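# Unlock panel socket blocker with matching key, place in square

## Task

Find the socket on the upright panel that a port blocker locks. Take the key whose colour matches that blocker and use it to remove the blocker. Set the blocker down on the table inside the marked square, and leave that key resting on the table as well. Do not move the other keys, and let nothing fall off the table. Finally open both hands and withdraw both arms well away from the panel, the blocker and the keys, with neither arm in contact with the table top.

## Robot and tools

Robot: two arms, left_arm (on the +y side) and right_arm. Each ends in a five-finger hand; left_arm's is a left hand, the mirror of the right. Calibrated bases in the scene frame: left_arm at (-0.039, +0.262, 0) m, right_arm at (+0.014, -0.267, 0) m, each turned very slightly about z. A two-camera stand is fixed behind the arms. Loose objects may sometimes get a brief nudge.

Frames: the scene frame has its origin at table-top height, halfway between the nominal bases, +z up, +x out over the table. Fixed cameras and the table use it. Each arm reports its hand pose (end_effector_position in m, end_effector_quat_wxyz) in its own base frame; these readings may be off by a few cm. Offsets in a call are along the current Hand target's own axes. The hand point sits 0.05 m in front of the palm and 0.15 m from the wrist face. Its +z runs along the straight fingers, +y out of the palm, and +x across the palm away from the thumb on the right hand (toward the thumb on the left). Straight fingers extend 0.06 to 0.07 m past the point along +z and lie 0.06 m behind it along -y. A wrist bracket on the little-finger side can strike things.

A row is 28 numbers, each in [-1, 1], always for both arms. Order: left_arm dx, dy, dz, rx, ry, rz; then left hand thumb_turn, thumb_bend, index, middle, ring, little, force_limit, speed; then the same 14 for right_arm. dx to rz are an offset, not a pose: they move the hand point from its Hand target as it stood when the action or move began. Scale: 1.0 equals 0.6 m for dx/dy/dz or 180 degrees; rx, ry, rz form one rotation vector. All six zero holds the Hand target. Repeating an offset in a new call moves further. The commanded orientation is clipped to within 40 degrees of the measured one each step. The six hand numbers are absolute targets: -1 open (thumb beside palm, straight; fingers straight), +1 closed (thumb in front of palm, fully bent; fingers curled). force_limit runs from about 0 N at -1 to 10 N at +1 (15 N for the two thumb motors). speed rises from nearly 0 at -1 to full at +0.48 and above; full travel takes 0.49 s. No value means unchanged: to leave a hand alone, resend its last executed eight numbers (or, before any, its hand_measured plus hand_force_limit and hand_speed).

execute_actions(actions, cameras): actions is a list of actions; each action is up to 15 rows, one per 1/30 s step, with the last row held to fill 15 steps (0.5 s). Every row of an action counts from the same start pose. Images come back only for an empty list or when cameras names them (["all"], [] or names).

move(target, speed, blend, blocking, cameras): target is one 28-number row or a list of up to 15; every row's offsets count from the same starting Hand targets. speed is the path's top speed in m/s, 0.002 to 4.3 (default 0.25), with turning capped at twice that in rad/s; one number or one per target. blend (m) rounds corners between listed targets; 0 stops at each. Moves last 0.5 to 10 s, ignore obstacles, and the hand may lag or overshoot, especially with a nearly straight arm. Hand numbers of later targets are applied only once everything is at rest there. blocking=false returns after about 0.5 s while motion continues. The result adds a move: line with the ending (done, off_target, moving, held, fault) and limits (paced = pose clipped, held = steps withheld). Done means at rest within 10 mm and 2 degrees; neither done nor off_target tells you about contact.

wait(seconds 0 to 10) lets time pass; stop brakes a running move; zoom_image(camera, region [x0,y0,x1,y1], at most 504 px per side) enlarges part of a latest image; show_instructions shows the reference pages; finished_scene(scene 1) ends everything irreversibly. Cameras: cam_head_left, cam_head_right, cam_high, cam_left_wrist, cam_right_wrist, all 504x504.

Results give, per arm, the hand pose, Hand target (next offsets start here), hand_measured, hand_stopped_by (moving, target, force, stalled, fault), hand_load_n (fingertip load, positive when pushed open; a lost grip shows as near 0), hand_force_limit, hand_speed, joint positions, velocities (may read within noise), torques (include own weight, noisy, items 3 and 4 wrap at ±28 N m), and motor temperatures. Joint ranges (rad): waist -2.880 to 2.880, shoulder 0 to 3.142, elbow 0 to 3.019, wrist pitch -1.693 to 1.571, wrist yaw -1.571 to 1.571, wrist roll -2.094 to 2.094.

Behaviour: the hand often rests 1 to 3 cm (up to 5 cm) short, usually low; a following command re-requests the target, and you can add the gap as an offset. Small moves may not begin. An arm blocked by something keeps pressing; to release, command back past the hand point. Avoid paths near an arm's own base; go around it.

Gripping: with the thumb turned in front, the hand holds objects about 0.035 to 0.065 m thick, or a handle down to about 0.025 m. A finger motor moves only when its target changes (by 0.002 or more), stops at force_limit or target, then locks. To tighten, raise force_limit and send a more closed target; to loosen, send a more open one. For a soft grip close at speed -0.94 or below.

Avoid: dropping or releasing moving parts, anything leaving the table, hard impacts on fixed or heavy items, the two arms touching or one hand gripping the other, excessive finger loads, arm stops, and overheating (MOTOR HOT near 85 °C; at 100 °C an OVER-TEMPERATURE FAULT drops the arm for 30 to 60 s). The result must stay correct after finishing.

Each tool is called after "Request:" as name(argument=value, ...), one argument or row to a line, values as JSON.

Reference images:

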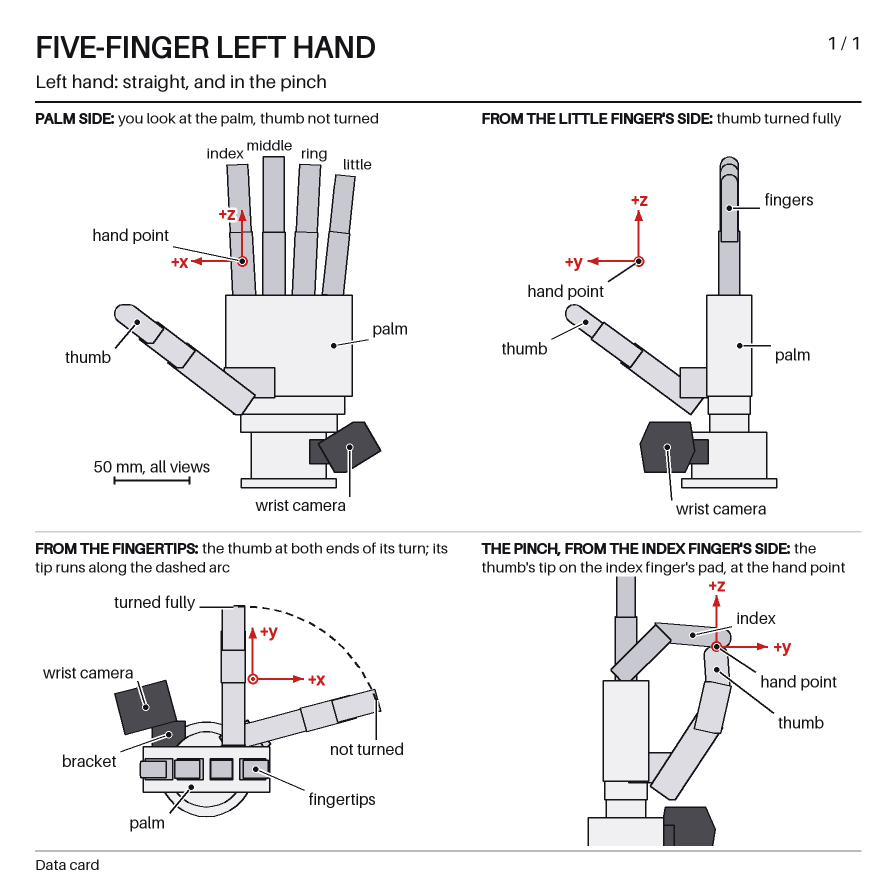

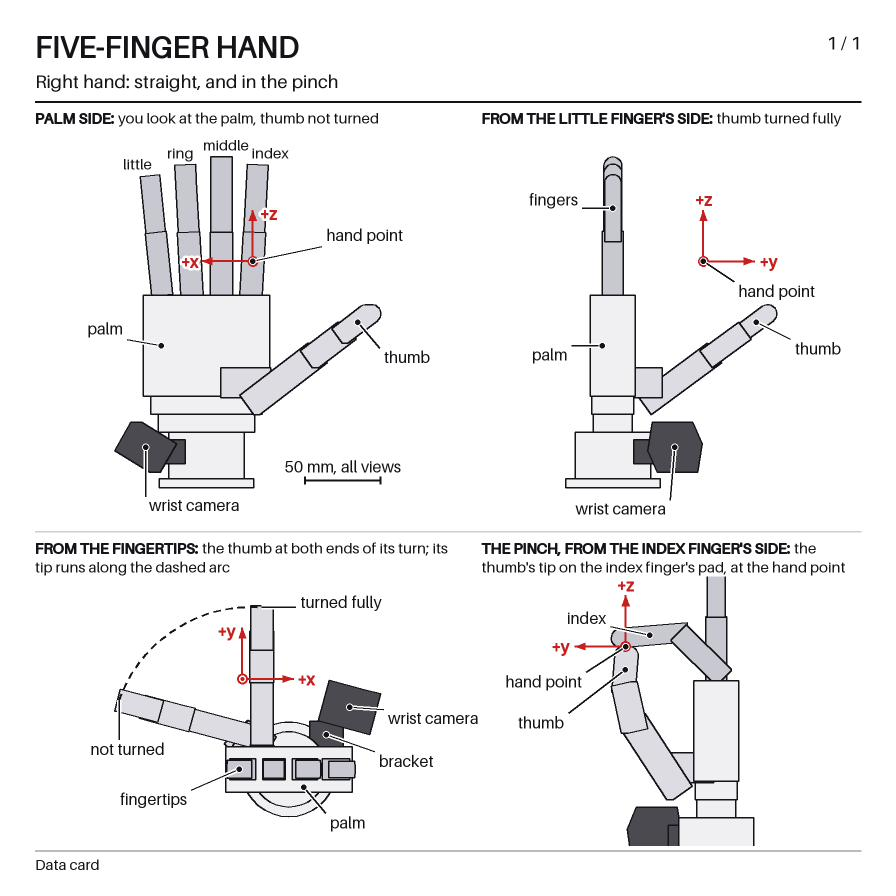

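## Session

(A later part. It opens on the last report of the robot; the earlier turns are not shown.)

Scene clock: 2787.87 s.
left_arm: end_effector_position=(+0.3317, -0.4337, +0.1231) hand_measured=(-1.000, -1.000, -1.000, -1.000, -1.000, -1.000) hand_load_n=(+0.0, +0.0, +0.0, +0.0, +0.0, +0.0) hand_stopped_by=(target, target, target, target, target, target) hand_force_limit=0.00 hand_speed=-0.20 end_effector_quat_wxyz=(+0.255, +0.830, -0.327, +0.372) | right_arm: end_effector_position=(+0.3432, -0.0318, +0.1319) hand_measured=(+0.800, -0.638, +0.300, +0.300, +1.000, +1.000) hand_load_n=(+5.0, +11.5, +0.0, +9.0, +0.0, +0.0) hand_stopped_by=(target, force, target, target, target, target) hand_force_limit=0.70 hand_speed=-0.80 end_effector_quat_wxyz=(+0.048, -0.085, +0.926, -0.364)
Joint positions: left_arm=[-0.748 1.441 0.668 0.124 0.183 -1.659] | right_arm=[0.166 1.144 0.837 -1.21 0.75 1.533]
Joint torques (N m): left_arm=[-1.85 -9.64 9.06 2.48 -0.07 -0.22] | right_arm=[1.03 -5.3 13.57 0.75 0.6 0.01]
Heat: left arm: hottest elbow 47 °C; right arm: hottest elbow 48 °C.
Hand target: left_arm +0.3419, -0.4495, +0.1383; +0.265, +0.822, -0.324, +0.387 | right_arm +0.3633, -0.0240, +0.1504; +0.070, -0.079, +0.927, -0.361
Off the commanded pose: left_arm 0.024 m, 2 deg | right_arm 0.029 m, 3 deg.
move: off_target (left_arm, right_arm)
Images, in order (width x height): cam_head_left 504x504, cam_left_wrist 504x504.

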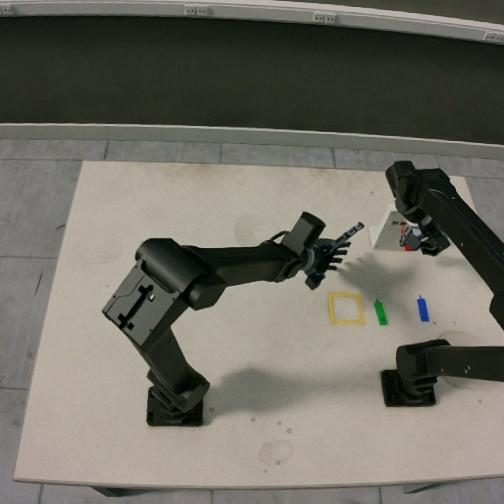

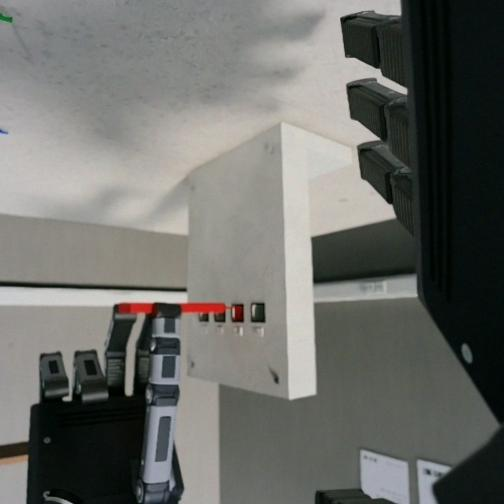

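Request:
move(
  target=[0,0,0,0,0,0,-1,-1,-1,-1,-1,-1,0,-0.2,-0.00209,-0.00241,-0.012187,0.001254,-0.004628,0.00419,0.8,-0.4,0.3,0.3,1,1,0.7,-0.8],
  speed=0.02,
  cameras=["cam_left_wrist","cam_head_left"],
)

Request:
zoom_image(
  camera="cam_left_wrist",
  region=[210, 295, 250, 335],
)

Request:
zoom_image(
  camera="cam_head_left",
  region=[385, 210, 425, 250],
)

Scene clock: 2807.60 s.
left_arm: end_effector_position=(+0.3317, -0.4337, +0.1231) hand_measured=(-1.000, -1.000, -1.000, -1.000, -1.000, -1.000) hand_load_n=(+0.0, +0.0, +0.0, +0.0, +0.0, +0.0) hand_stopped_by=(target, target, target, target, target, target) hand_force_limit=0.00 hand_speed=-0.20 end_effector_quat_wxyz=(+0.255, +0.830, -0.327, +0.372) | right_arm: end_effector_position=(+0.3450, -0.0281, +0.1341) hand_measured=(+0.800, -0.638, +0.300, +0.300, +1.000, +1.000) hand_load_n=(+4.5, +11.5, +0.5, +8.5, +0.0, +0.0) hand_stopped_by=(target, force, target, target, target, target) hand_force_limit=0.70 hand_speed=-0.80 end_effector_quat_wxyz=(+0.053, -0.083, +0.926, -0.363)
Joint positions: left_arm=[-0.748 1.441 0.668 0.124 0.183 -1.659] | right_arm=[0.177 1.144 0.842 -1.216 0.75 1.549]
Joint torques (N m): left_arm=[-1.73 -9.64 9.06 2.52 -0.08 -0.23] | right_arm=[2.49 -5.3 13.71 0.09 0.78 0.07]
Heat: left arm: hottest elbow 47 °C; right arm: hottest elbow 45 °C.
Hand target: left_arm +0.3419, -0.4495, +0.1383; +0.265, +0.822, -0.324, +0.387 | right_arm +0.3634, -0.0201, +0.1569; +0.080, -0.075, +0.926, -0.362
Off the commanded pose: left_arm 0.024 m, 2 deg | right_arm 0.030 m, 3 deg.
move: off_target (left_arm, right_arm)
Images, in order (width x height): cam_head_left 504x504, cam_left_wrist 504x504.

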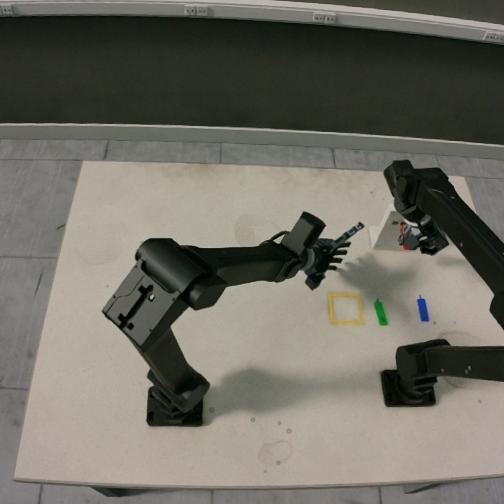

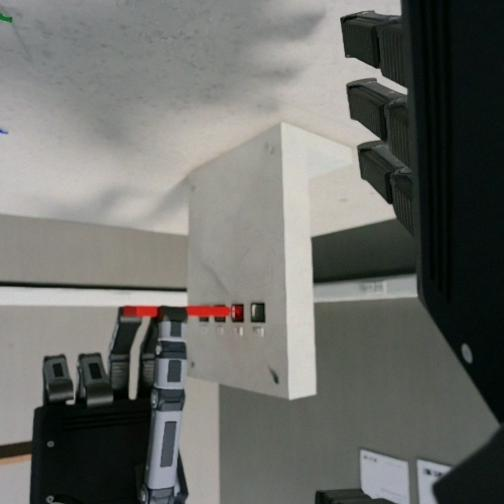

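Scaled by 12.600 from the camera's 504x504 image, which has a finer 720x720 frame.

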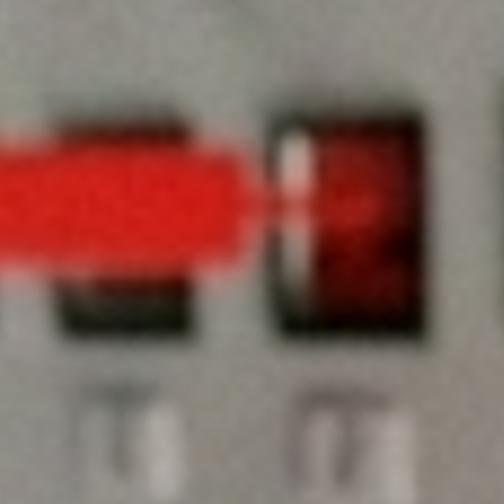

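Scaled by 12.600 from the camera's 504x504 image, which has a finer 720x720 frame.

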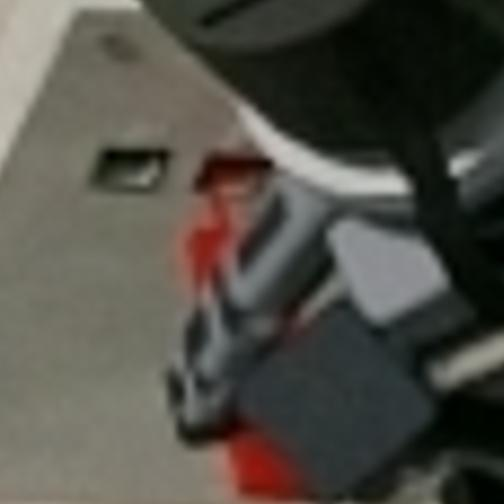

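Request:
zoom_image(
  camera="cam_left_wrist",
  region=[226, 300, 248, 322],
)

Request:
zoom_image(
  camera="cam_head_left",
  region=[395, 215, 415, 235],
)

Scaled by 22.909 from the camera's 504x504 image, which has a finer 720x720 frame.

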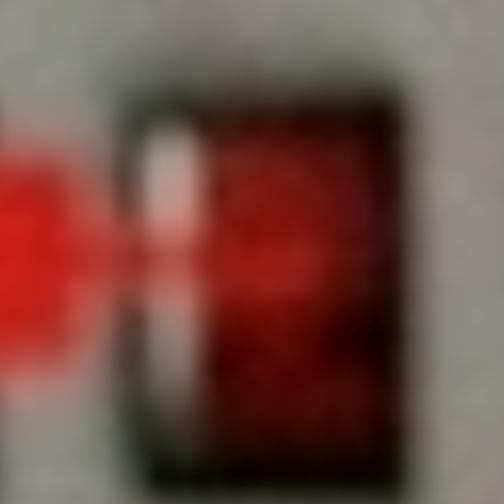

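Scaled by 25.200 from the camera's 504x504 image, which has a finer 720x720 frame.

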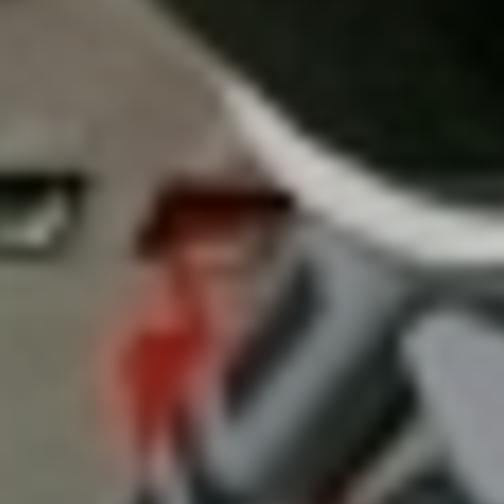

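Request:
move(
  target=[0,0,0,0,0,0,-1,-1,-1,-1,-1,-1,0,-0.2,-0.0005,-0.00364,-0.003873,0.000626,-0.002313,0.002096,0.8,-0.4,0.3,0.3,1,1,0.7,-0.8],
  speed=0.02,
  cameras=["cam_left_wrist","cam_head_left"],
)

Request:
zoom_image(
  camera="cam_left_wrist",
  region=[226, 300, 248, 322],
)

Scene clock: 2821.07 s.
left_arm: end_effector_position=(+0.3317, -0.4337, +0.1231) hand_measured=(-1.000, -1.000, -1.000, -1.000, -1.000, -1.000) hand_load_n=(+0.0, +0.0, +0.0, +0.0, +0.0, +0.0) hand_stopped_by=(target, target, target, target, target, target) hand_force_limit=0.00 hand_speed=-0.20 end_effector_quat_wxyz=(+0.255, +0.830, -0.327, +0.372) | right_arm: end_effector_position=(+0.3451, -0.0281, +0.1343) hand_measured=(+0.800, -0.638, +0.300, +0.300, +1.000, +1.000) hand_load_n=(+4.5, +11.5, +0.0, +8.5, +0.0, +0.0) hand_stopped_by=(target, force, target, target, target, target) hand_force_limit=0.70 hand_speed=-0.80 end_effector_quat_wxyz=(+0.053, -0.082, +0.926, -0.364)
Joint positions: left_arm=[-0.748 1.441 0.668 0.124 0.183 -1.659] | right_arm=[0.178 1.144 0.842 -1.216 0.752 1.551]
Joint torques (N m): left_arm=[-1.61 -9.52 9.06 2.51 -0.07 -0.23] | right_arm=[1.55 -6.24 13.75 0.69 0.82 0.01]
Heat: left arm: hottest elbow 47 °C; right arm: hottest elbow 45 °C.
Hand target: left_arm +0.3419, -0.4495, +0.1383; +0.265, +0.822, -0.324, +0.387 | right_arm +0.3633, -0.0200, +0.1601; +0.084, -0.074, +0.925, -0.362
Off the commanded pose: left_arm 0.024 m, 2 deg | right_arm 0.033 m, 4 deg.
move: off_target (left_arm, right_arm)
Images, in order (width x height): cam_head_left 504x504, cam_left_wrist 504x504.

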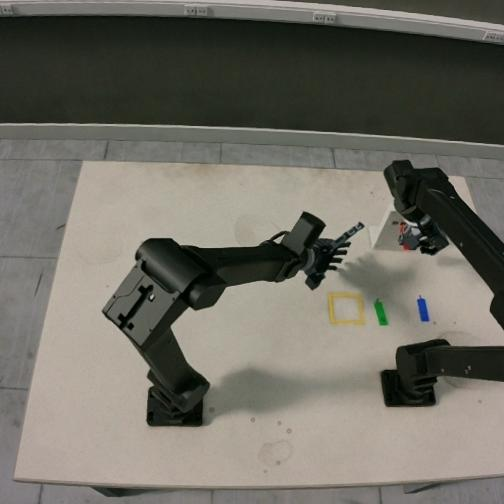

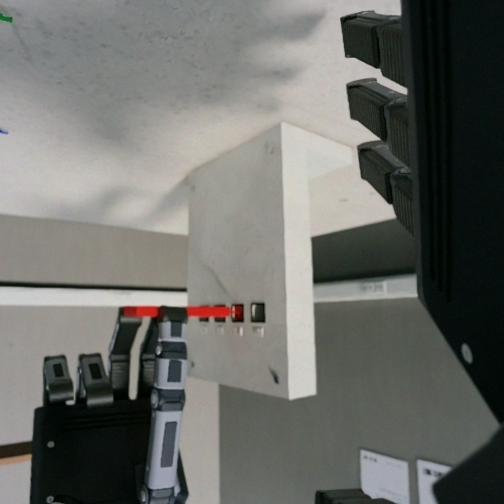

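Scaled by 22.909 from the camera's 504x504 image, which has a finer 720x720 frame.

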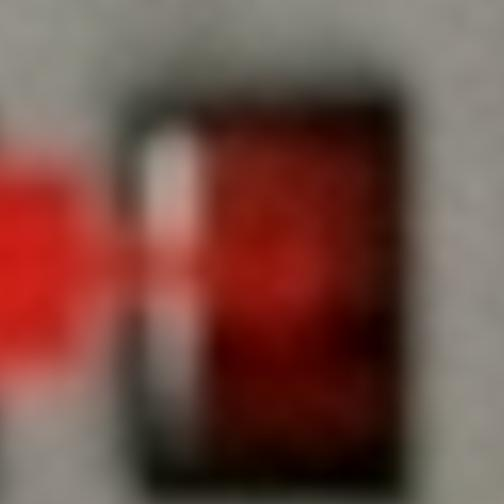

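Request:
move(
  target=[0,0,0,0,0,0,-1,-1,-1,-1,-1,-1,0,-0.2,-0.0005,-0.00364,-0.003873,0.000626,-0.002313,0.002096,0.8,-0.4,0.3,0.3,1,1,0.7,-0.8],
  speed=0.02,
  cameras=["cam_left_wrist"],
)

Request:
zoom_image(
  camera="cam_left_wrist",
  region=[226, 300, 248, 322],
)

Scene clock: 2825.03 s.
left_arm: end_effector_position=(+0.3317, -0.4337, +0.1231) hand_measured=(-1.000, -1.000, -1.000, -1.000, -1.000, -1.000) hand_load_n=(+0.0, +0.0, +0.0, +0.0, +0.0, +0.0) hand_stopped_by=(target, target, target, target, target, target) hand_force_limit=0.00 hand_speed=-0.20 end_effector_quat_wxyz=(+0.255, +0.830, -0.327, +0.372) | right_arm: end_effector_position=(+0.3452, -0.0282, +0.1364) hand_measured=(+0.800, -0.638, +0.300, +0.300, +1.000, +1.000) hand_load_n=(+4.5, +11.5, +0.5, +9.0, +0.0, +0.0) hand_stopped_by=(target, force, target, target, target, target) hand_force_limit=0.70 hand_speed=-0.80 end_effector_quat_wxyz=(+0.056, -0.081, +0.926, -0.365)
Joint positions: left_arm=[-0.748 1.441 0.668 0.124 0.183 -1.659] | right_arm=[0.179 1.138 0.842 -1.216 0.754 1.551]
Joint torques (N m): left_arm=[-1.73 -9.58 9.03 2.51 -0.07 -0.23] | right_arm=[1.67 -6.36 13.6 0.39 0.8 0.02]
Heat: left arm: hottest elbow 47 °C; right arm: hottest elbow 45 °C.
Hand target: left_arm +0.3419, -0.4495, +0.1383; +0.265, +0.822, -0.324, +0.387 | right_arm +0.3633, -0.0201, +0.1633; +0.089, -0.072, +0.925, -0.363
Off the commanded pose: left_arm 0.024 m, 2 deg | right_arm 0.033 m, 4 deg.
move: off_target (left_arm, right_arm)
Images, in order (width x height): cam_left_wrist 504x504.

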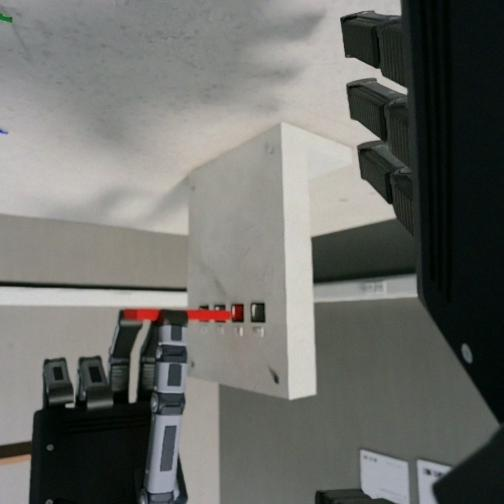

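Scaled by 22.909 from the camera's 504x504 image, which has a finer 720x720 frame.

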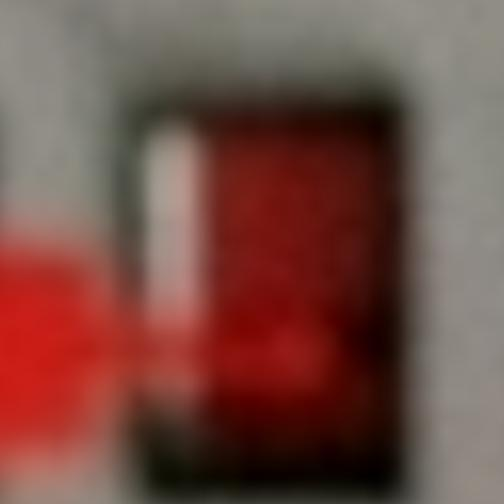

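Request:
execute_actions(
  actions=[],
  cameras=["cam_head_left","cam_high","cam_left_wrist"],
)

Request:
zoom_image(
  camera="cam_head_left",
  region=[395, 215, 415, 235],
)

Request:
zoom_image(
  camera="cam_left_wrist",
  region=[120, 280, 260, 350],
)

Request:
zoom_image(
  camera="cam_high",
  region=[160, 165, 190, 195],
)

Scene clock: 2828.77 s.
left_arm: end_effector_position=(+0.3317, -0.4337, +0.1231) hand_measured=(-1.000, -1.000, -1.000, -1.000, -1.000, -1.000) hand_load_n=(+0.0, +0.0, -0.5, +0.0, +0.0, +0.0) hand_stopped_by=(target, target, target, target, target, target) hand_force_limit=0.00 hand_speed=-0.20 end_effector_quat_wxyz=(+0.255, +0.830, -0.327, +0.372) | right_arm: end_effector_position=(+0.3452, -0.0282, +0.1364) hand_measured=(+0.800, -0.638, +0.300, +0.300, +1.000, +1.000) hand_load_n=(+4.5, +11.5, +0.5, +8.5, +0.0, +0.0) hand_stopped_by=(target, force, target, target, target, target) hand_force_limit=0.70 hand_speed=-0.80 end_effector_quat_wxyz=(+0.056, -0.081, +0.926, -0.365)
Joint positions: left_arm=[-0.748 1.441 0.668 0.124 0.183 -1.659] | right_arm=[0.179 1.138 0.842 -1.216 0.754 1.552]
Joint velocities: within noise
Joint torques (N m): left_arm=[-1.67 -9.58 9.05 2.51 -0.07 -0.24] | right_arm=[0.97 -6.24 13.78 0.24 0.81 0.02]
Motor temperatures (°C): left_arm=[24 29 47 24 24 21] | right_arm=[22 23 45 24 27 22]
Heat: left arm: hottest elbow 47 °C; right arm: hottest elbow 45 °C.
Hand target: left_arm +0.3419, -0.4495, +0.1383; +0.265, +0.822, -0.324, +0.387 | right_arm +0.3633, -0.0201, +0.1633; +0.089, -0.072, +0.925, -0.363
Off the commanded pose: left_arm 0.024 m, 2 deg | right_arm 0.033 m, 4 deg.
Images, in order (width x height): cam_head_left 504x504, cam_high 504x504, cam_left_wrist 504x504.

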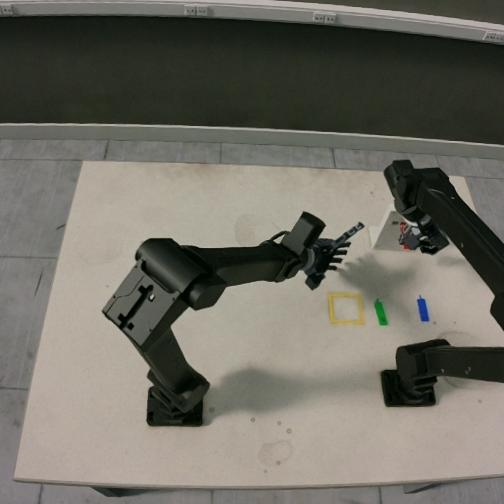

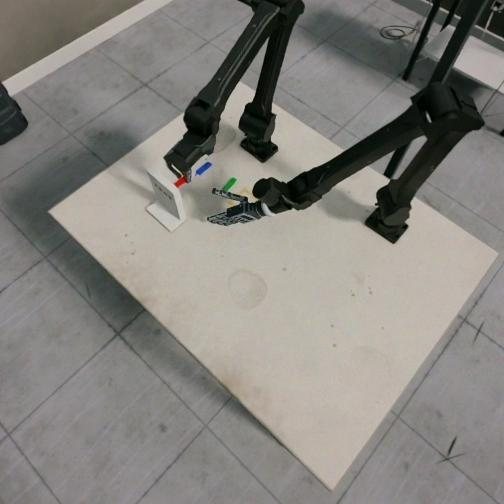

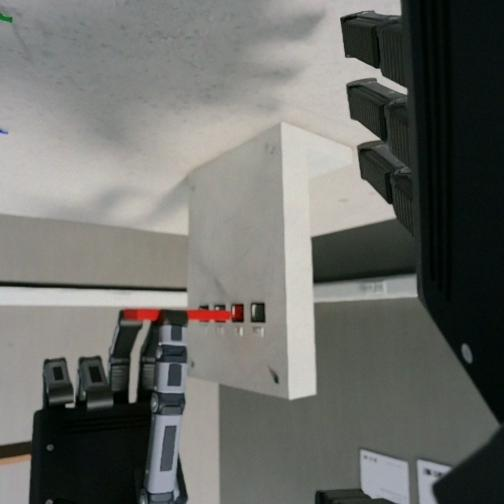

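Scaled by 25.200 from the camera's 504x504 image, which has a finer 720x720 frame.

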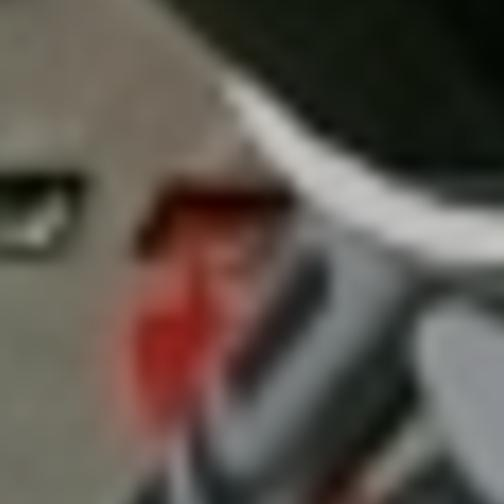

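Scaled by 3.600 from the camera's 504x504 image, which has a finer 720x720 frame.

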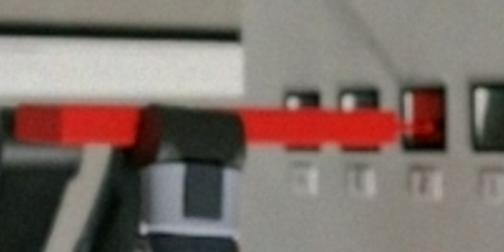

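Scaled by 16.800 from the camera's 504x504 image, which has a finer 720x720 frame.

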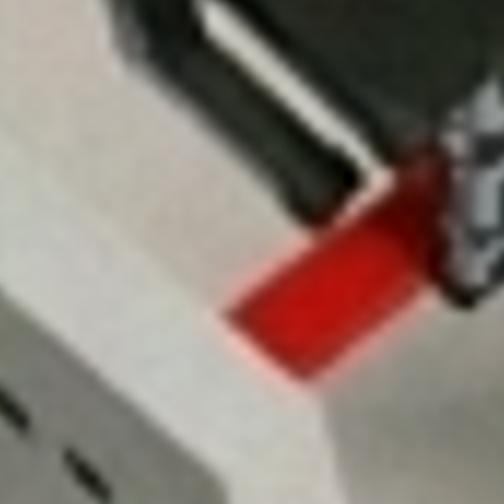

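Request:
move(
  target=[0,0,0,0,0,0,-1,-1,-1,-1,-1,-1,0,-0.2,0.0006,0.004368,0.004648,-0.000751,0.002776,-0.002515,0.8,-0.4,0.3,0.3,1,1,0.7,-0.8],
  speed=0.02,
)

Scene clock: 2848.90 s.
left_arm: end_effector_position=(+0.3317, -0.4337, +0.1231) hand_measured=(-1.000, -1.000, -1.000, -1.000, -1.000, -1.000) hand_load_n=(+0.0, +0.0, +0.0, +0.0, +0.0, +0.0) hand_stopped_by=(target, target, target, target, target, target) hand_force_limit=0.00 hand_speed=-0.20 end_effector_quat_wxyz=(+0.255, +0.830, -0.327, +0.372) | right_arm: end_effector_position=(+0.3452, -0.0282, +0.1365) hand_measured=(+0.800, -0.638, +0.300, +0.300, +1.000, +1.000) hand_load_n=(+5.0, +11.5, +0.0, +8.5, +0.0, +0.0) hand_stopped_by=(target, force, target, target, target, target) hand_force_limit=0.70 hand_speed=-0.80 end_effector_quat_wxyz=(+0.057, -0.081, +0.926, -0.365)
Joint positions: left_arm=[-0.748 1.441 0.668 0.124 0.183 -1.659] | right_arm=[0.179 1.138 0.842 -1.216 0.754 1.552]
Joint torques (N m): left_arm=[-1.79 -9.52 9.03 2.5 -0.08 -0.23] | right_arm=[1.61 -6.95 13.76 0.32 0.71 0.03]
Heat: left arm: hottest elbow 47 °C; right arm: hottest elbow 45 °C.
Hand target: left_arm +0.3419, -0.4495, +0.1383; +0.265, +0.822, -0.324, +0.387 | right_arm +0.3633, -0.0201, +0.1594; +0.083, -0.074, +0.925, -0.362
Off the commanded pose: left_arm 0.024 m, 2 deg | right_arm 0.030 m, 3 deg.
move: off_target (left_arm, right_arm)

Request:
move(
  target=[0,0,0,0,0,0,-1,-1,-1,-1,-1,-1,0,-0.2,-0.004469,0.002456,0.004056,-0.000502,0.001851,-0.001675,0.8,-0.4,0.3,0.3,1,1,0.7,-0.8],
  speed=0.02,
  cameras=["cam_left_wrist"],
)

Request:
zoom_image(
  camera="cam_left_wrist",
  region=[226, 300, 248, 322],
)

Scene clock: 2854.87 s.
left_arm: end_effector_position=(+0.3317, -0.4337, +0.1231) hand_measured=(-1.000, -1.000, -1.000, -1.000, -1.000, -1.000) hand_load_n=(+0.0, +0.0, +0.0, +0.0, +0.5, +0.0) hand_stopped_by=(target, target, target, target, target, target) hand_force_limit=0.00 hand_speed=-0.20 end_effector_quat_wxyz=(+0.255, +0.830, -0.327, +0.372) | right_arm: end_effector_position=(+0.3475, -0.0278, +0.1391) hand_measured=(+0.800, -0.638, +0.300, +0.300, +1.000, +1.000) hand_load_n=(+5.0, +11.5, +0.0, +8.5, +0.0, +0.0) hand_stopped_by=(target, force, target, target, target, target) hand_force_limit=0.70 hand_speed=-0.80 end_effector_quat_wxyz=(+0.059, -0.080, +0.926, -0.364)
Joint positions: left_arm=[-0.748 1.441 0.668 0.124 0.183 -1.659] | right_arm=[0.179 1.138 0.849 -1.216 0.754 1.552]
Joint torques (N m): left_arm=[-1.73 -9.64 9.05 2.47 -0.08 -0.23] | right_arm=[1.44 -4.48 13.72 0.68 0.64 0]
Heat: left arm: hottest elbow 47 °C; right arm: hottest elbow 45 °C.
Hand target: left_arm +0.3419, -0.4495, +0.1383; +0.265, +0.822, -0.324, +0.387 | right_arm +0.3664, -0.0201, +0.1570; +0.080, -0.075, +0.926, -0.362
Off the commanded pose: left_arm 0.024 m, 2 deg | right_arm 0.027 m, 2 deg.
move: off_target (left_arm, right_arm)
Images, in order (width x height): cam_left_wrist 504x504.

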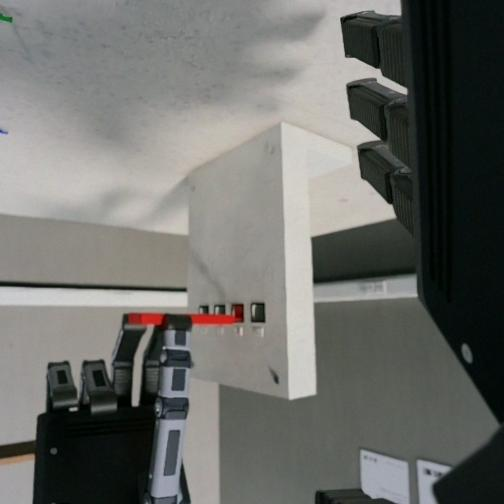

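Scaled by 22.909 from the camera's 504x504 image, which has a finer 720x720 frame.

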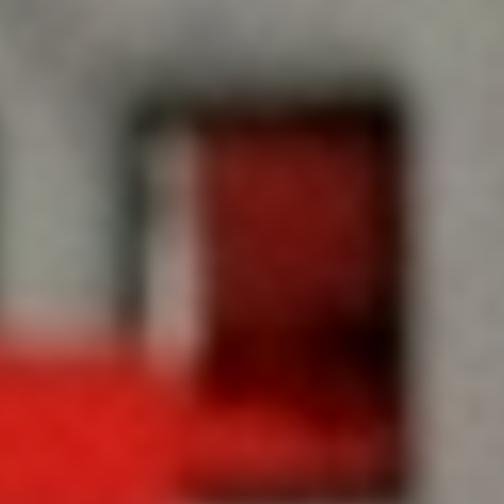

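Request:
move(
  target=[0,0,0,0,0,0,-1,-1,-1,-1,-1,-1,0,-0.2,0.0005,0.003640,0.003873,-0.000626,0.002313,-0.002096,0.8,-0.4,0.3,0.3,1,1,0.7,-0.8],
  speed=0.02,
)

Scene clock: 2858.07 s.
left_arm: end_effector_position=(+0.3317, -0.4337, +0.1231) hand_measured=(-1.000, -1.000, -1.000, -1.000, -1.000, -1.000) hand_load_n=(+0.0, +0.0, +0.0, +0.0, +0.0, +0.0) hand_stopped_by=(target, target, target, target, target, target) hand_force_limit=0.00 hand_speed=-0.20 end_effector_quat_wxyz=(+0.255, +0.830, -0.327, +0.372) | right_arm: end_effector_position=(+0.3476, -0.0276, +0.1360) hand_measured=(+0.800, -0.638, +0.300, +0.300, +1.000, +1.000) hand_load_n=(+5.0, +12.0, +0.0, +8.5, +0.0, +0.0) hand_stopped_by=(target, force, target, target, target, target) hand_force_limit=0.70 hand_speed=-0.80 end_effector_quat_wxyz=(+0.055, -0.082, +0.926, -0.364)
Joint positions: left_arm=[-0.748 1.441 0.668 0.124 0.183 -1.659] | right_arm=[0.179 1.148 0.849 -1.216 0.753 1.552]
Joint torques (N m): left_arm=[-1.85 -9.58 9.07 2.5 -0.07 -0.23] | right_arm=[1.49 -5.3 13.79 0.4 0.63 -0.01]
Heat: left arm: hottest elbow 47 °C; right arm: hottest elbow 45 °C.
Hand target: left_arm +0.3419, -0.4495, +0.1383; +0.265, +0.822, -0.324, +0.387 | right_arm +0.3664, -0.0201, +0.1539; +0.075, -0.077, +0.926, -0.362
Off the commanded pose: left_arm 0.024 m, 2 deg | right_arm 0.027 m, 2 deg.
move: off_target (left_arm, right_arm)

Request:
execute_actions(
  actions=[],
  cameras=["cam_left_wrist","cam_head_left"],
)

Request:
zoom_image(
  camera="cam_left_wrist",
  region=[226, 300, 248, 322],
)

Request:
zoom_image(
  camera="cam_head_left",
  region=[395, 215, 415, 235],
)

Scene clock: 2861.23 s.
left_arm: end_effector_position=(+0.3317, -0.4337, +0.1231) hand_measured=(-1.000, -1.000, -1.000, -1.000, -1.000, -1.000) hand_load_n=(+0.0, +0.0, +0.0, +0.0, +0.0, +0.0) hand_stopped_by=(target, target, target, target, target, target) hand_force_limit=0.00 hand_speed=-0.20 end_effector_quat_wxyz=(+0.255, +0.830, -0.327, +0.372) | right_arm: end_effector_position=(+0.3476, -0.0276, +0.1360) hand_measured=(+0.800, -0.638, +0.300, +0.300, +1.000, +1.000) hand_load_n=(+5.0, +11.5, +0.5, +9.0, +0.5, +0.0) hand_stopped_by=(target, force, target, target, target, target) hand_force_limit=0.70 hand_speed=-0.80 end_effector_quat_wxyz=(+0.055, -0.082, +0.926, -0.364)
Joint positions: left_arm=[-0.748 1.441 0.668 0.124 0.183 -1.659] | right_arm=[0.179 1.148 0.849 -1.216 0.753 1.552]
Joint velocities: within noise
Joint torques (N m): left_arm=[-1.55 -9.58 9.06 2.48 -0.08 -0.22] | right_arm=[1.38 -5.07 13.72 0.65 0.52 -0.05]
Motor temperatures (°C): left_arm=[24 29 47 24 24 21] | right_arm=[22 24 44 24 27 22]
Heat: left arm: hottest elbow 47 °C; right arm: hottest elbow 44 °C.
Hand target: left_arm +0.3419, -0.4495, +0.1383; +0.265, +0.822, -0.324, +0.387 | right_arm +0.3664, -0.0201, +0.1539; +0.075, -0.077, +0.926, -0.362
Off the commanded pose: left_arm 0.024 m, 2 deg | right_arm 0.027 m, 2 deg.
Images, in order (width x height): cam_head_left 504x504, cam_left_wrist 504x504.

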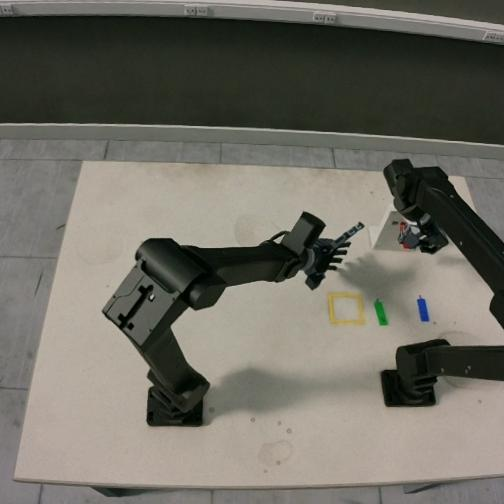

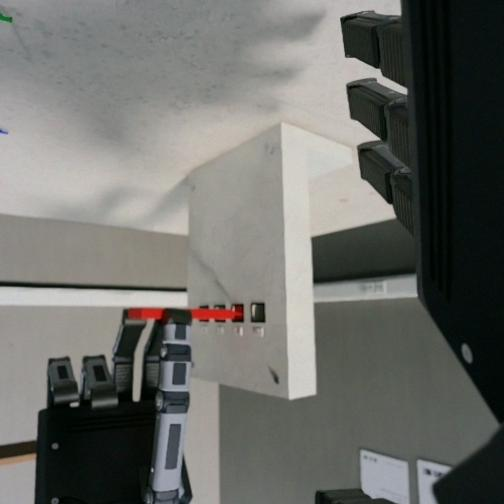

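Scaled by 22.909 from the camera's 504x504 image, which has a finer 720x720 frame.

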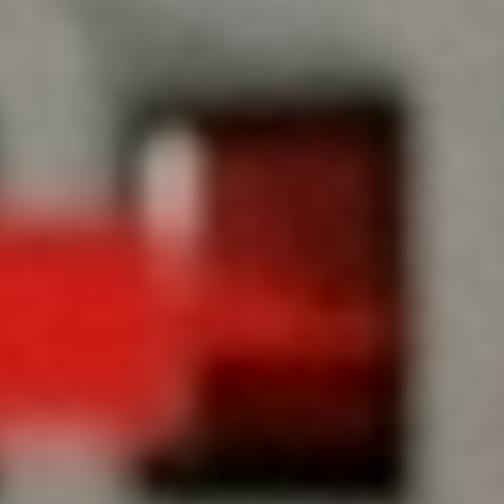

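Scaled by 25.200 from the camera's 504x504 image, which has a finer 720x720 frame.

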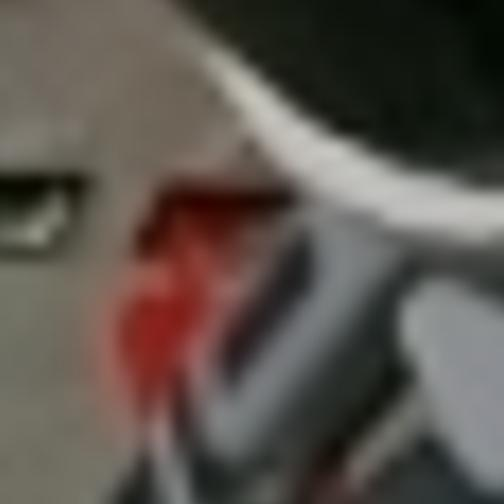

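Request:
move(
  target=[0,0,0,0,0,0,-1,-1,-1,-1,-1,-1,0,-0.2,0.001637,-0.004191,0.003746,0.000265,0.002171,0.002314,0.8,-0.4,0.3,0.3,1,1,0.7,-0.8],
  speed=0.02,
)

Scene clock: 2870.33 s.
left_arm: end_effector_position=(+0.3317, -0.4337, +0.1231) hand_measured=(-1.000, -1.000, -1.000, -1.000, -1.000, -1.000) hand_load_n=(-0.5, +0.0, +0.0, +0.5, +0.0, +0.0) hand_stopped_by=(target, target, target, target, target, target) hand_force_limit=0.00 hand_speed=-0.20 end_effector_quat_wxyz=(+0.255, +0.830, -0.327, +0.372) | right_arm: end_effector_position=(+0.3476, -0.0276, +0.1360) hand_measured=(+0.800, -0.638, +0.300, +0.300, +1.000, +1.000) hand_load_n=(+4.5, +11.5, +0.0, +9.0, +0.0, +0.0) hand_stopped_by=(target, force, target, target, target, target) hand_force_limit=0.70 hand_speed=-0.80 end_effector_quat_wxyz=(+0.055, -0.082, +0.926, -0.364)
Joint positions: left_arm=[-0.748 1.441 0.668 0.124 0.183 -1.659] | right_arm=[0.179 1.148 0.849 -1.216 0.753 1.552]
Joint torques (N m): left_arm=[-1.67 -9.64 9.07 2.51 -0.07 -0.22] | right_arm=[0.15 -4.54 13.6 0.42 0.65 0.01]
Heat: left arm: hottest elbow 47 °C; right arm: hottest elbow 44 °C.
Hand target: left_arm +0.3419, -0.4495, +0.1383; +0.265, +0.822, -0.324, +0.387 | right_arm +0.3661, -0.0236, +0.1539; +0.073, -0.073, +0.927, -0.362
Off the commanded pose: left_arm 0.024 m, 2 deg | right_arm 0.026 m, 2 deg.
move: off_target (left_arm, right_arm)

Request:
move(
  target=[0,0,0,0,0,0,-1,-1,-1,-1,-1,-1,0,-0.2,0.0013,-0.00335,0.003,0.000212,0.001737,0.001851,0.8,-0.4,0.3,0.3,1,1,0.7,-0.8],
  speed=0.02,
)

Scene clock: 2872.93 s.
left_arm: end_effector_position=(+0.3317, -0.4337, +0.1231) hand_measured=(-1.000, -1.000, -1.000, -1.000, -1.000, -1.000) hand_load_n=(+0.0, +0.0, +0.0, +0.0, +0.0, +0.0) hand_stopped_by=(target, target, target, target, target, target) hand_force_limit=0.00 hand_speed=-0.20 end_effector_quat_wxyz=(+0.255, +0.830, -0.327, +0.372) | right_arm: end_effector_position=(+0.3476, -0.0276, +0.1360) hand_measured=(+0.800, -0.638, +0.300, +0.300, +1.000, +1.000) hand_load_n=(+4.5, +12.0, +0.5, +9.0, +0.0, +0.0) hand_stopped_by=(target, force, target, target, target, target) hand_force_limit=0.70 hand_speed=-0.80 end_effector_quat_wxyz=(+0.055, -0.082, +0.926, -0.364)
Joint positions: left_arm=[-0.748 1.441 0.668 0.124 0.183 -1.659] | right_arm=[0.179 1.148 0.849 -1.216 0.753 1.552]
Joint torques (N m): left_arm=[-1.67 -9.58 9.07 2.48 -0.07 -0.23] | right_arm=[-0.5 -4.6 13.83 0.53 0.61 0.01]
Heat: left arm: hottest elbow 47 °C; right arm: hottest elbow 44 °C.
Hand target: left_arm +0.3419, -0.4495, +0.1383; +0.265, +0.822, -0.324, +0.387 | right_arm +0.3658, -0.0264, +0.1539; +0.072, -0.069, +0.927, -0.362
Off the commanded pose: left_arm 0.024 m, 2 deg | right_arm 0.026 m, 2 deg.
move: off_target (left_arm, right_arm)

Request:
move(
  target=[0,0,0,0,0,0,-1,-1,-1,-1,-1,-1,0,-0.2,0.001,-0.0025,0.00225,0.000159,0.001303,0.001388,0.8,-0.4,0.3,0.3,1,1,0.7,-0.8],
  speed=0.02,
)

Scene clock: 2875.63 s.
left_arm: end_effector_position=(+0.3317, -0.4337, +0.1231) hand_measured=(-1.000, -1.000, -1.000, -1.000, -1.000, -1.000) hand_load_n=(+0.0, +0.0, +0.0, +0.0, +0.0, +0.0) hand_stopped_by=(target, target, target, target, target, target) hand_force_limit=0.00 hand_speed=-0.20 end_effector_quat_wxyz=(+0.255, +0.830, -0.327, +0.372) | right_arm: end_effector_position=(+0.3476, -0.0276, +0.1360) hand_measured=(+0.800, -0.638, +0.300, +0.300, +1.000, +1.000) hand_load_n=(+4.5, +12.0, +0.5, +8.5, +0.0, +0.0) hand_stopped_by=(target, force, target, target, target, target) hand_force_limit=0.70 hand_speed=-0.80 end_effector_quat_wxyz=(+0.055, -0.082, +0.926, -0.364)
Joint positions: left_arm=[-0.748 1.441 0.668 0.124 0.183 -1.659] | right_arm=[0.179 1.148 0.849 -1.216 0.753 1.552]
Joint torques (N m): left_arm=[-1.67 -9.64 9.09 2.48 -0.07 -0.23] | right_arm=[-0.5 -5.01 13.78 0.43 0.59 -0.02]
Heat: left arm: hottest elbow 47 °C; right arm: hottest elbow 44 °C.
Hand target: left_arm +0.3419, -0.4495, +0.1383; +0.265, +0.822, -0.324, +0.387 | right_arm +0.3656, -0.0285, +0.1539; +0.071, -0.066, +0.927, -0.362
Off the commanded pose: left_arm 0.024 m, 2 deg | right_arm 0.025 m, 3 deg.
move: off_target (left_arm, right_arm)

Request:
move(
  target=[0,0,0,0,0,0,-1,-1,-1,-1,-1,-1,0,-0.2,0.001,-0.0025,0.00225,0.000159,0.001303,0.001388,0.8,-0.4,0.3,0.3,1,1,0.7,-0.8],
  speed=0.02,
)

Scene clock: 2877.93 s.
left_arm: end_effector_position=(+0.3317, -0.4337, +0.1231) hand_measured=(-1.000, -1.000, -1.000, -1.000, -1.000, -1.000) hand_load_n=(+0.0, +0.0, +0.0, +0.0, +0.0, +0.0) hand_stopped_by=(target, target, target, target, target, target) hand_force_limit=0.00 hand_speed=-0.20 end_effector_quat_wxyz=(+0.255, +0.830, -0.327, +0.372) | right_arm: end_effector_position=(+0.3475, -0.0282, +0.1360) hand_measured=(+0.800, -0.638, +0.300, +0.300, +1.000, +1.000) hand_load_n=(+4.5, +11.5, +0.5, +8.5, +0.5, +0.0) hand_stopped_by=(target, force, target, target, target, target) hand_force_limit=0.70 hand_speed=-0.80 end_effector_quat_wxyz=(+0.055, -0.081, +0.926, -0.364)
Joint positions: left_arm=[-0.748 1.441 0.668 0.124 0.183 -1.659] | right_arm=[0.177 1.148 0.849 -1.216 0.753 1.552]
Joint torques (N m): left_arm=[-1.67 -9.76 9.05 2.5 -0.07 -0.23] | right_arm=[-1.03 -4.95 13.78 0.66 0.61 0.01]
Heat: left arm: hottest elbow 47 °C; right arm: hottest elbow 44 °C.
Hand target: left_arm +0.3419, -0.4495, +0.1383; +0.265, +0.822, -0.324, +0.387 | right_arm +0.3654, -0.0305, +0.1539; +0.070, -0.063, +0.927, -0.363
Off the commanded pose: left_arm 0.024 m, 2 deg | right_arm 0.025 m, 3 deg.
move: off_target (left_arm, right_arm)

Request:
move(
  target=[0,0,0,0,0,0,-1,-1,-1,-1,-1,-1,0,-0.2,0.0004,-0.00105,0.00094,0.000066,0.000543,0.000578,0.8,-0.4,0.3,0.3,1,1,0.7,-0.8],
  speed=0.02,
  cameras=["cam_left_wrist","cam_head_left"],
)

Request:
zoom_image(
  camera="cam_left_wrist",
  region=[226, 300, 248, 322],
)

Request:
zoom_image(
  camera="cam_head_left",
  region=[395, 215, 415, 235],
)

Scene clock: 2882.87 s.
left_arm: end_effector_position=(+0.3317, -0.4337, +0.1231) hand_measured=(-1.000, -1.000, -1.000, -1.000, -1.000, -1.000) hand_load_n=(+0.0, -0.5, +0.0, +0.0, +0.0, +0.0) hand_stopped_by=(target, target, target, target, target, target) hand_force_limit=0.00 hand_speed=-0.20 end_effector_quat_wxyz=(+0.255, +0.830, -0.327, +0.372) | right_arm: end_effector_position=(+0.3475, -0.0289, +0.1360) hand_measured=(+0.800, -0.638, +0.300, +0.300, +1.000, +1.000) hand_load_n=(+4.5, +11.5, +0.0, +9.0, +0.0, +0.5) hand_stopped_by=(target, force, target, target, target, target) hand_force_limit=0.70 hand_speed=-0.80 end_effector_quat_wxyz=(+0.054, -0.080, +0.926, -0.364)
Joint positions: left_arm=[-0.748 1.441 0.668 0.124 0.183 -1.659] | right_arm=[0.175 1.148 0.849 -1.216 0.753 1.552]
Joint torques (N m): left_arm=[-1.73 -9.52 9.03 2.51 -0.07 -0.23] | right_arm=[-1.26 -5.07 13.57 0.51 0.69 -0.07]
Heat: left arm: hottest elbow 47 °C; right arm: hottest elbow 44 °C.
Hand target: left_arm +0.3419, -0.4495, +0.1383; +0.265, +0.822, -0.324, +0.387 | right_arm +0.3653, -0.0314, +0.1539; +0.069, -0.062, +0.927, -0.363
Off the commanded pose: left_arm 0.024 m, 2 deg | right_arm 0.025 m, 3 deg.
move: off_target (left_arm, right_arm)
Images, in order (width x height): cam_head_left 504x504, cam_left_wrist 504x504.

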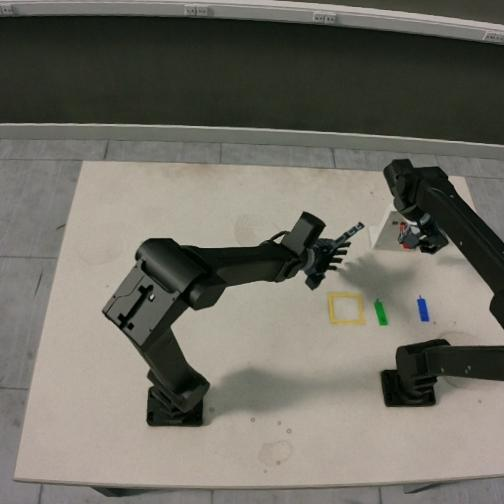

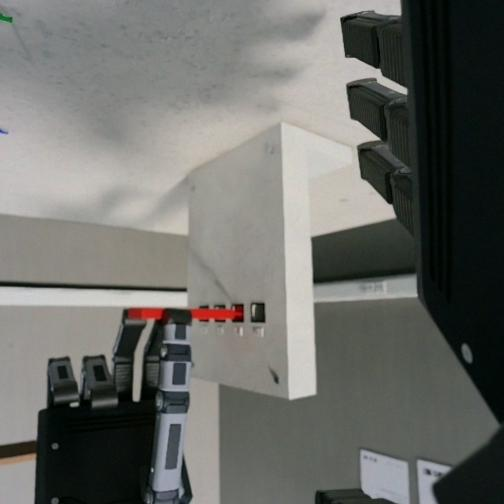

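Scaled by 22.909 from the camera's 504x504 image, which has a finer 720x720 frame.

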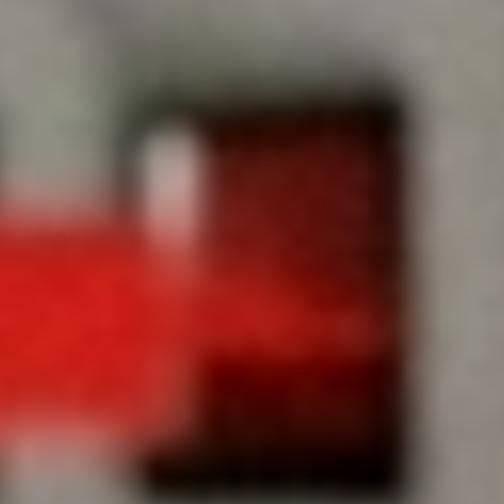

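Scaled by 25.200 from the camera's 504x504 image, which has a finer 720x720 frame.

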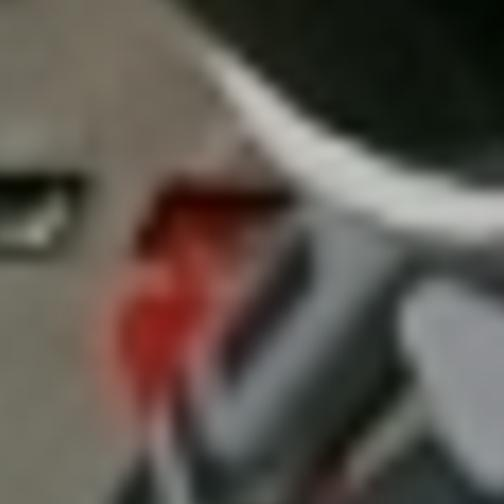

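Request:
execute_actions(
  actions=[],
  cameras=["cam_left_wrist","cam_head_left"],
)

Request:
zoom_image(
  camera="cam_left_wrist",
  region=[210, 295, 250, 335],
)

Request:
zoom_image(
  camera="cam_head_left",
  region=[385, 210, 425, 250],
)

Scene clock: 2890.27 s.
left_arm: end_effector_position=(+0.3317, -0.4337, +0.1231) hand_measured=(-1.000, -1.000, -1.000, -1.000, -1.000, -1.000) hand_load_n=(+0.0, +0.0, +0.0, +0.0, -0.5, +0.0) hand_stopped_by=(target, target, target, target, target, target) hand_force_limit=0.00 hand_speed=-0.20 end_effector_quat_wxyz=(+0.255, +0.830, -0.327, +0.372) | right_arm: end_effector_position=(+0.3475, -0.0289, +0.1360) hand_measured=(+0.800, -0.638, +0.300, +0.300, +1.000, +1.000) hand_load_n=(+4.5, +11.5, +0.0, +9.0, +0.0, +0.5) hand_stopped_by=(target, force, target, target, target, target) hand_force_limit=0.70 hand_speed=-0.80 end_effector_quat_wxyz=(+0.054, -0.080, +0.926, -0.364)
Joint positions: left_arm=[-0.748 1.441 0.668 0.124 0.183 -1.659] | right_arm=[0.175 1.148 0.849 -1.216 0.753 1.552]
Joint velocities: within noise
Joint torques (N m): left_arm=[-1.61 -9.64 9.05 2.5 -0.07 -0.22] | right_arm=[-1.2 -4.01 13.67 0.49 0.59 -0.02]
Motor temperatures (°C): left_arm=[24 29 47 24 24 21] | right_arm=[22 24 44 24 27 22]
Heat: left arm: hottest elbow 47 °C; right arm: hottest elbow 44 °C.
Hand target: left_arm +0.3419, -0.4495, +0.1383; +0.265, +0.822, -0.324, +0.387 | right_arm +0.3653, -0.0314, +0.1539; +0.069, -0.062, +0.927, -0.363
Off the commanded pose: left_arm 0.024 m, 2 deg | right_arm 0.025 m, 3 deg.
Images, in order (width x height): cam_head_left 504x504, cam_left_wrist 504x504.

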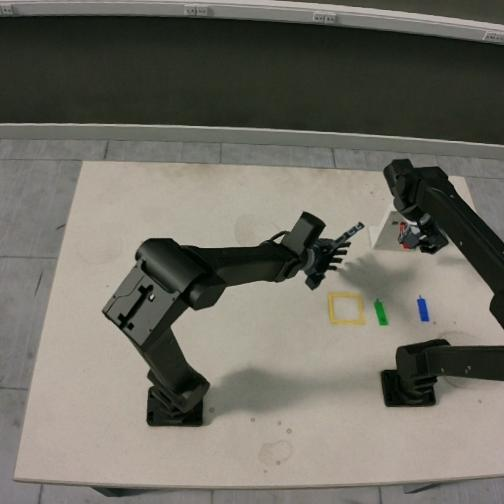

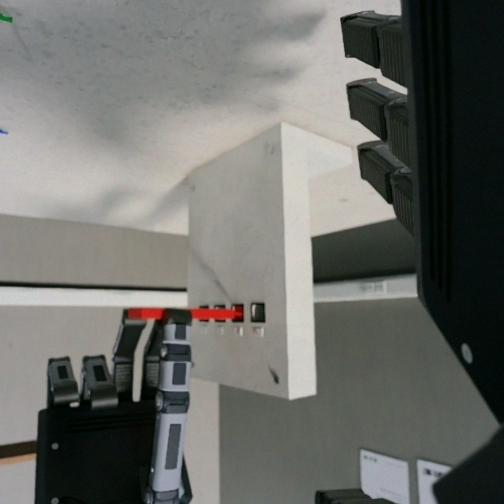

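Scaled by 12.600 from the camera's 504x504 image, which has a finer 720x720 frame.

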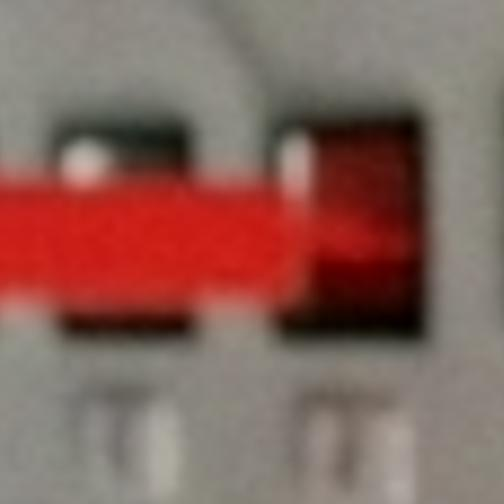

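Scaled by 12.600 from the camera's 504x504 image, which has a finer 720x720 frame.

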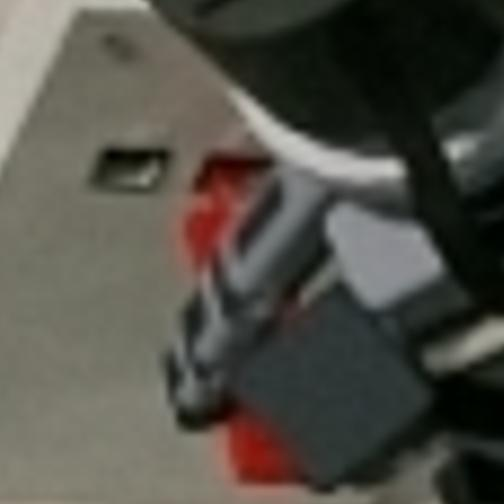

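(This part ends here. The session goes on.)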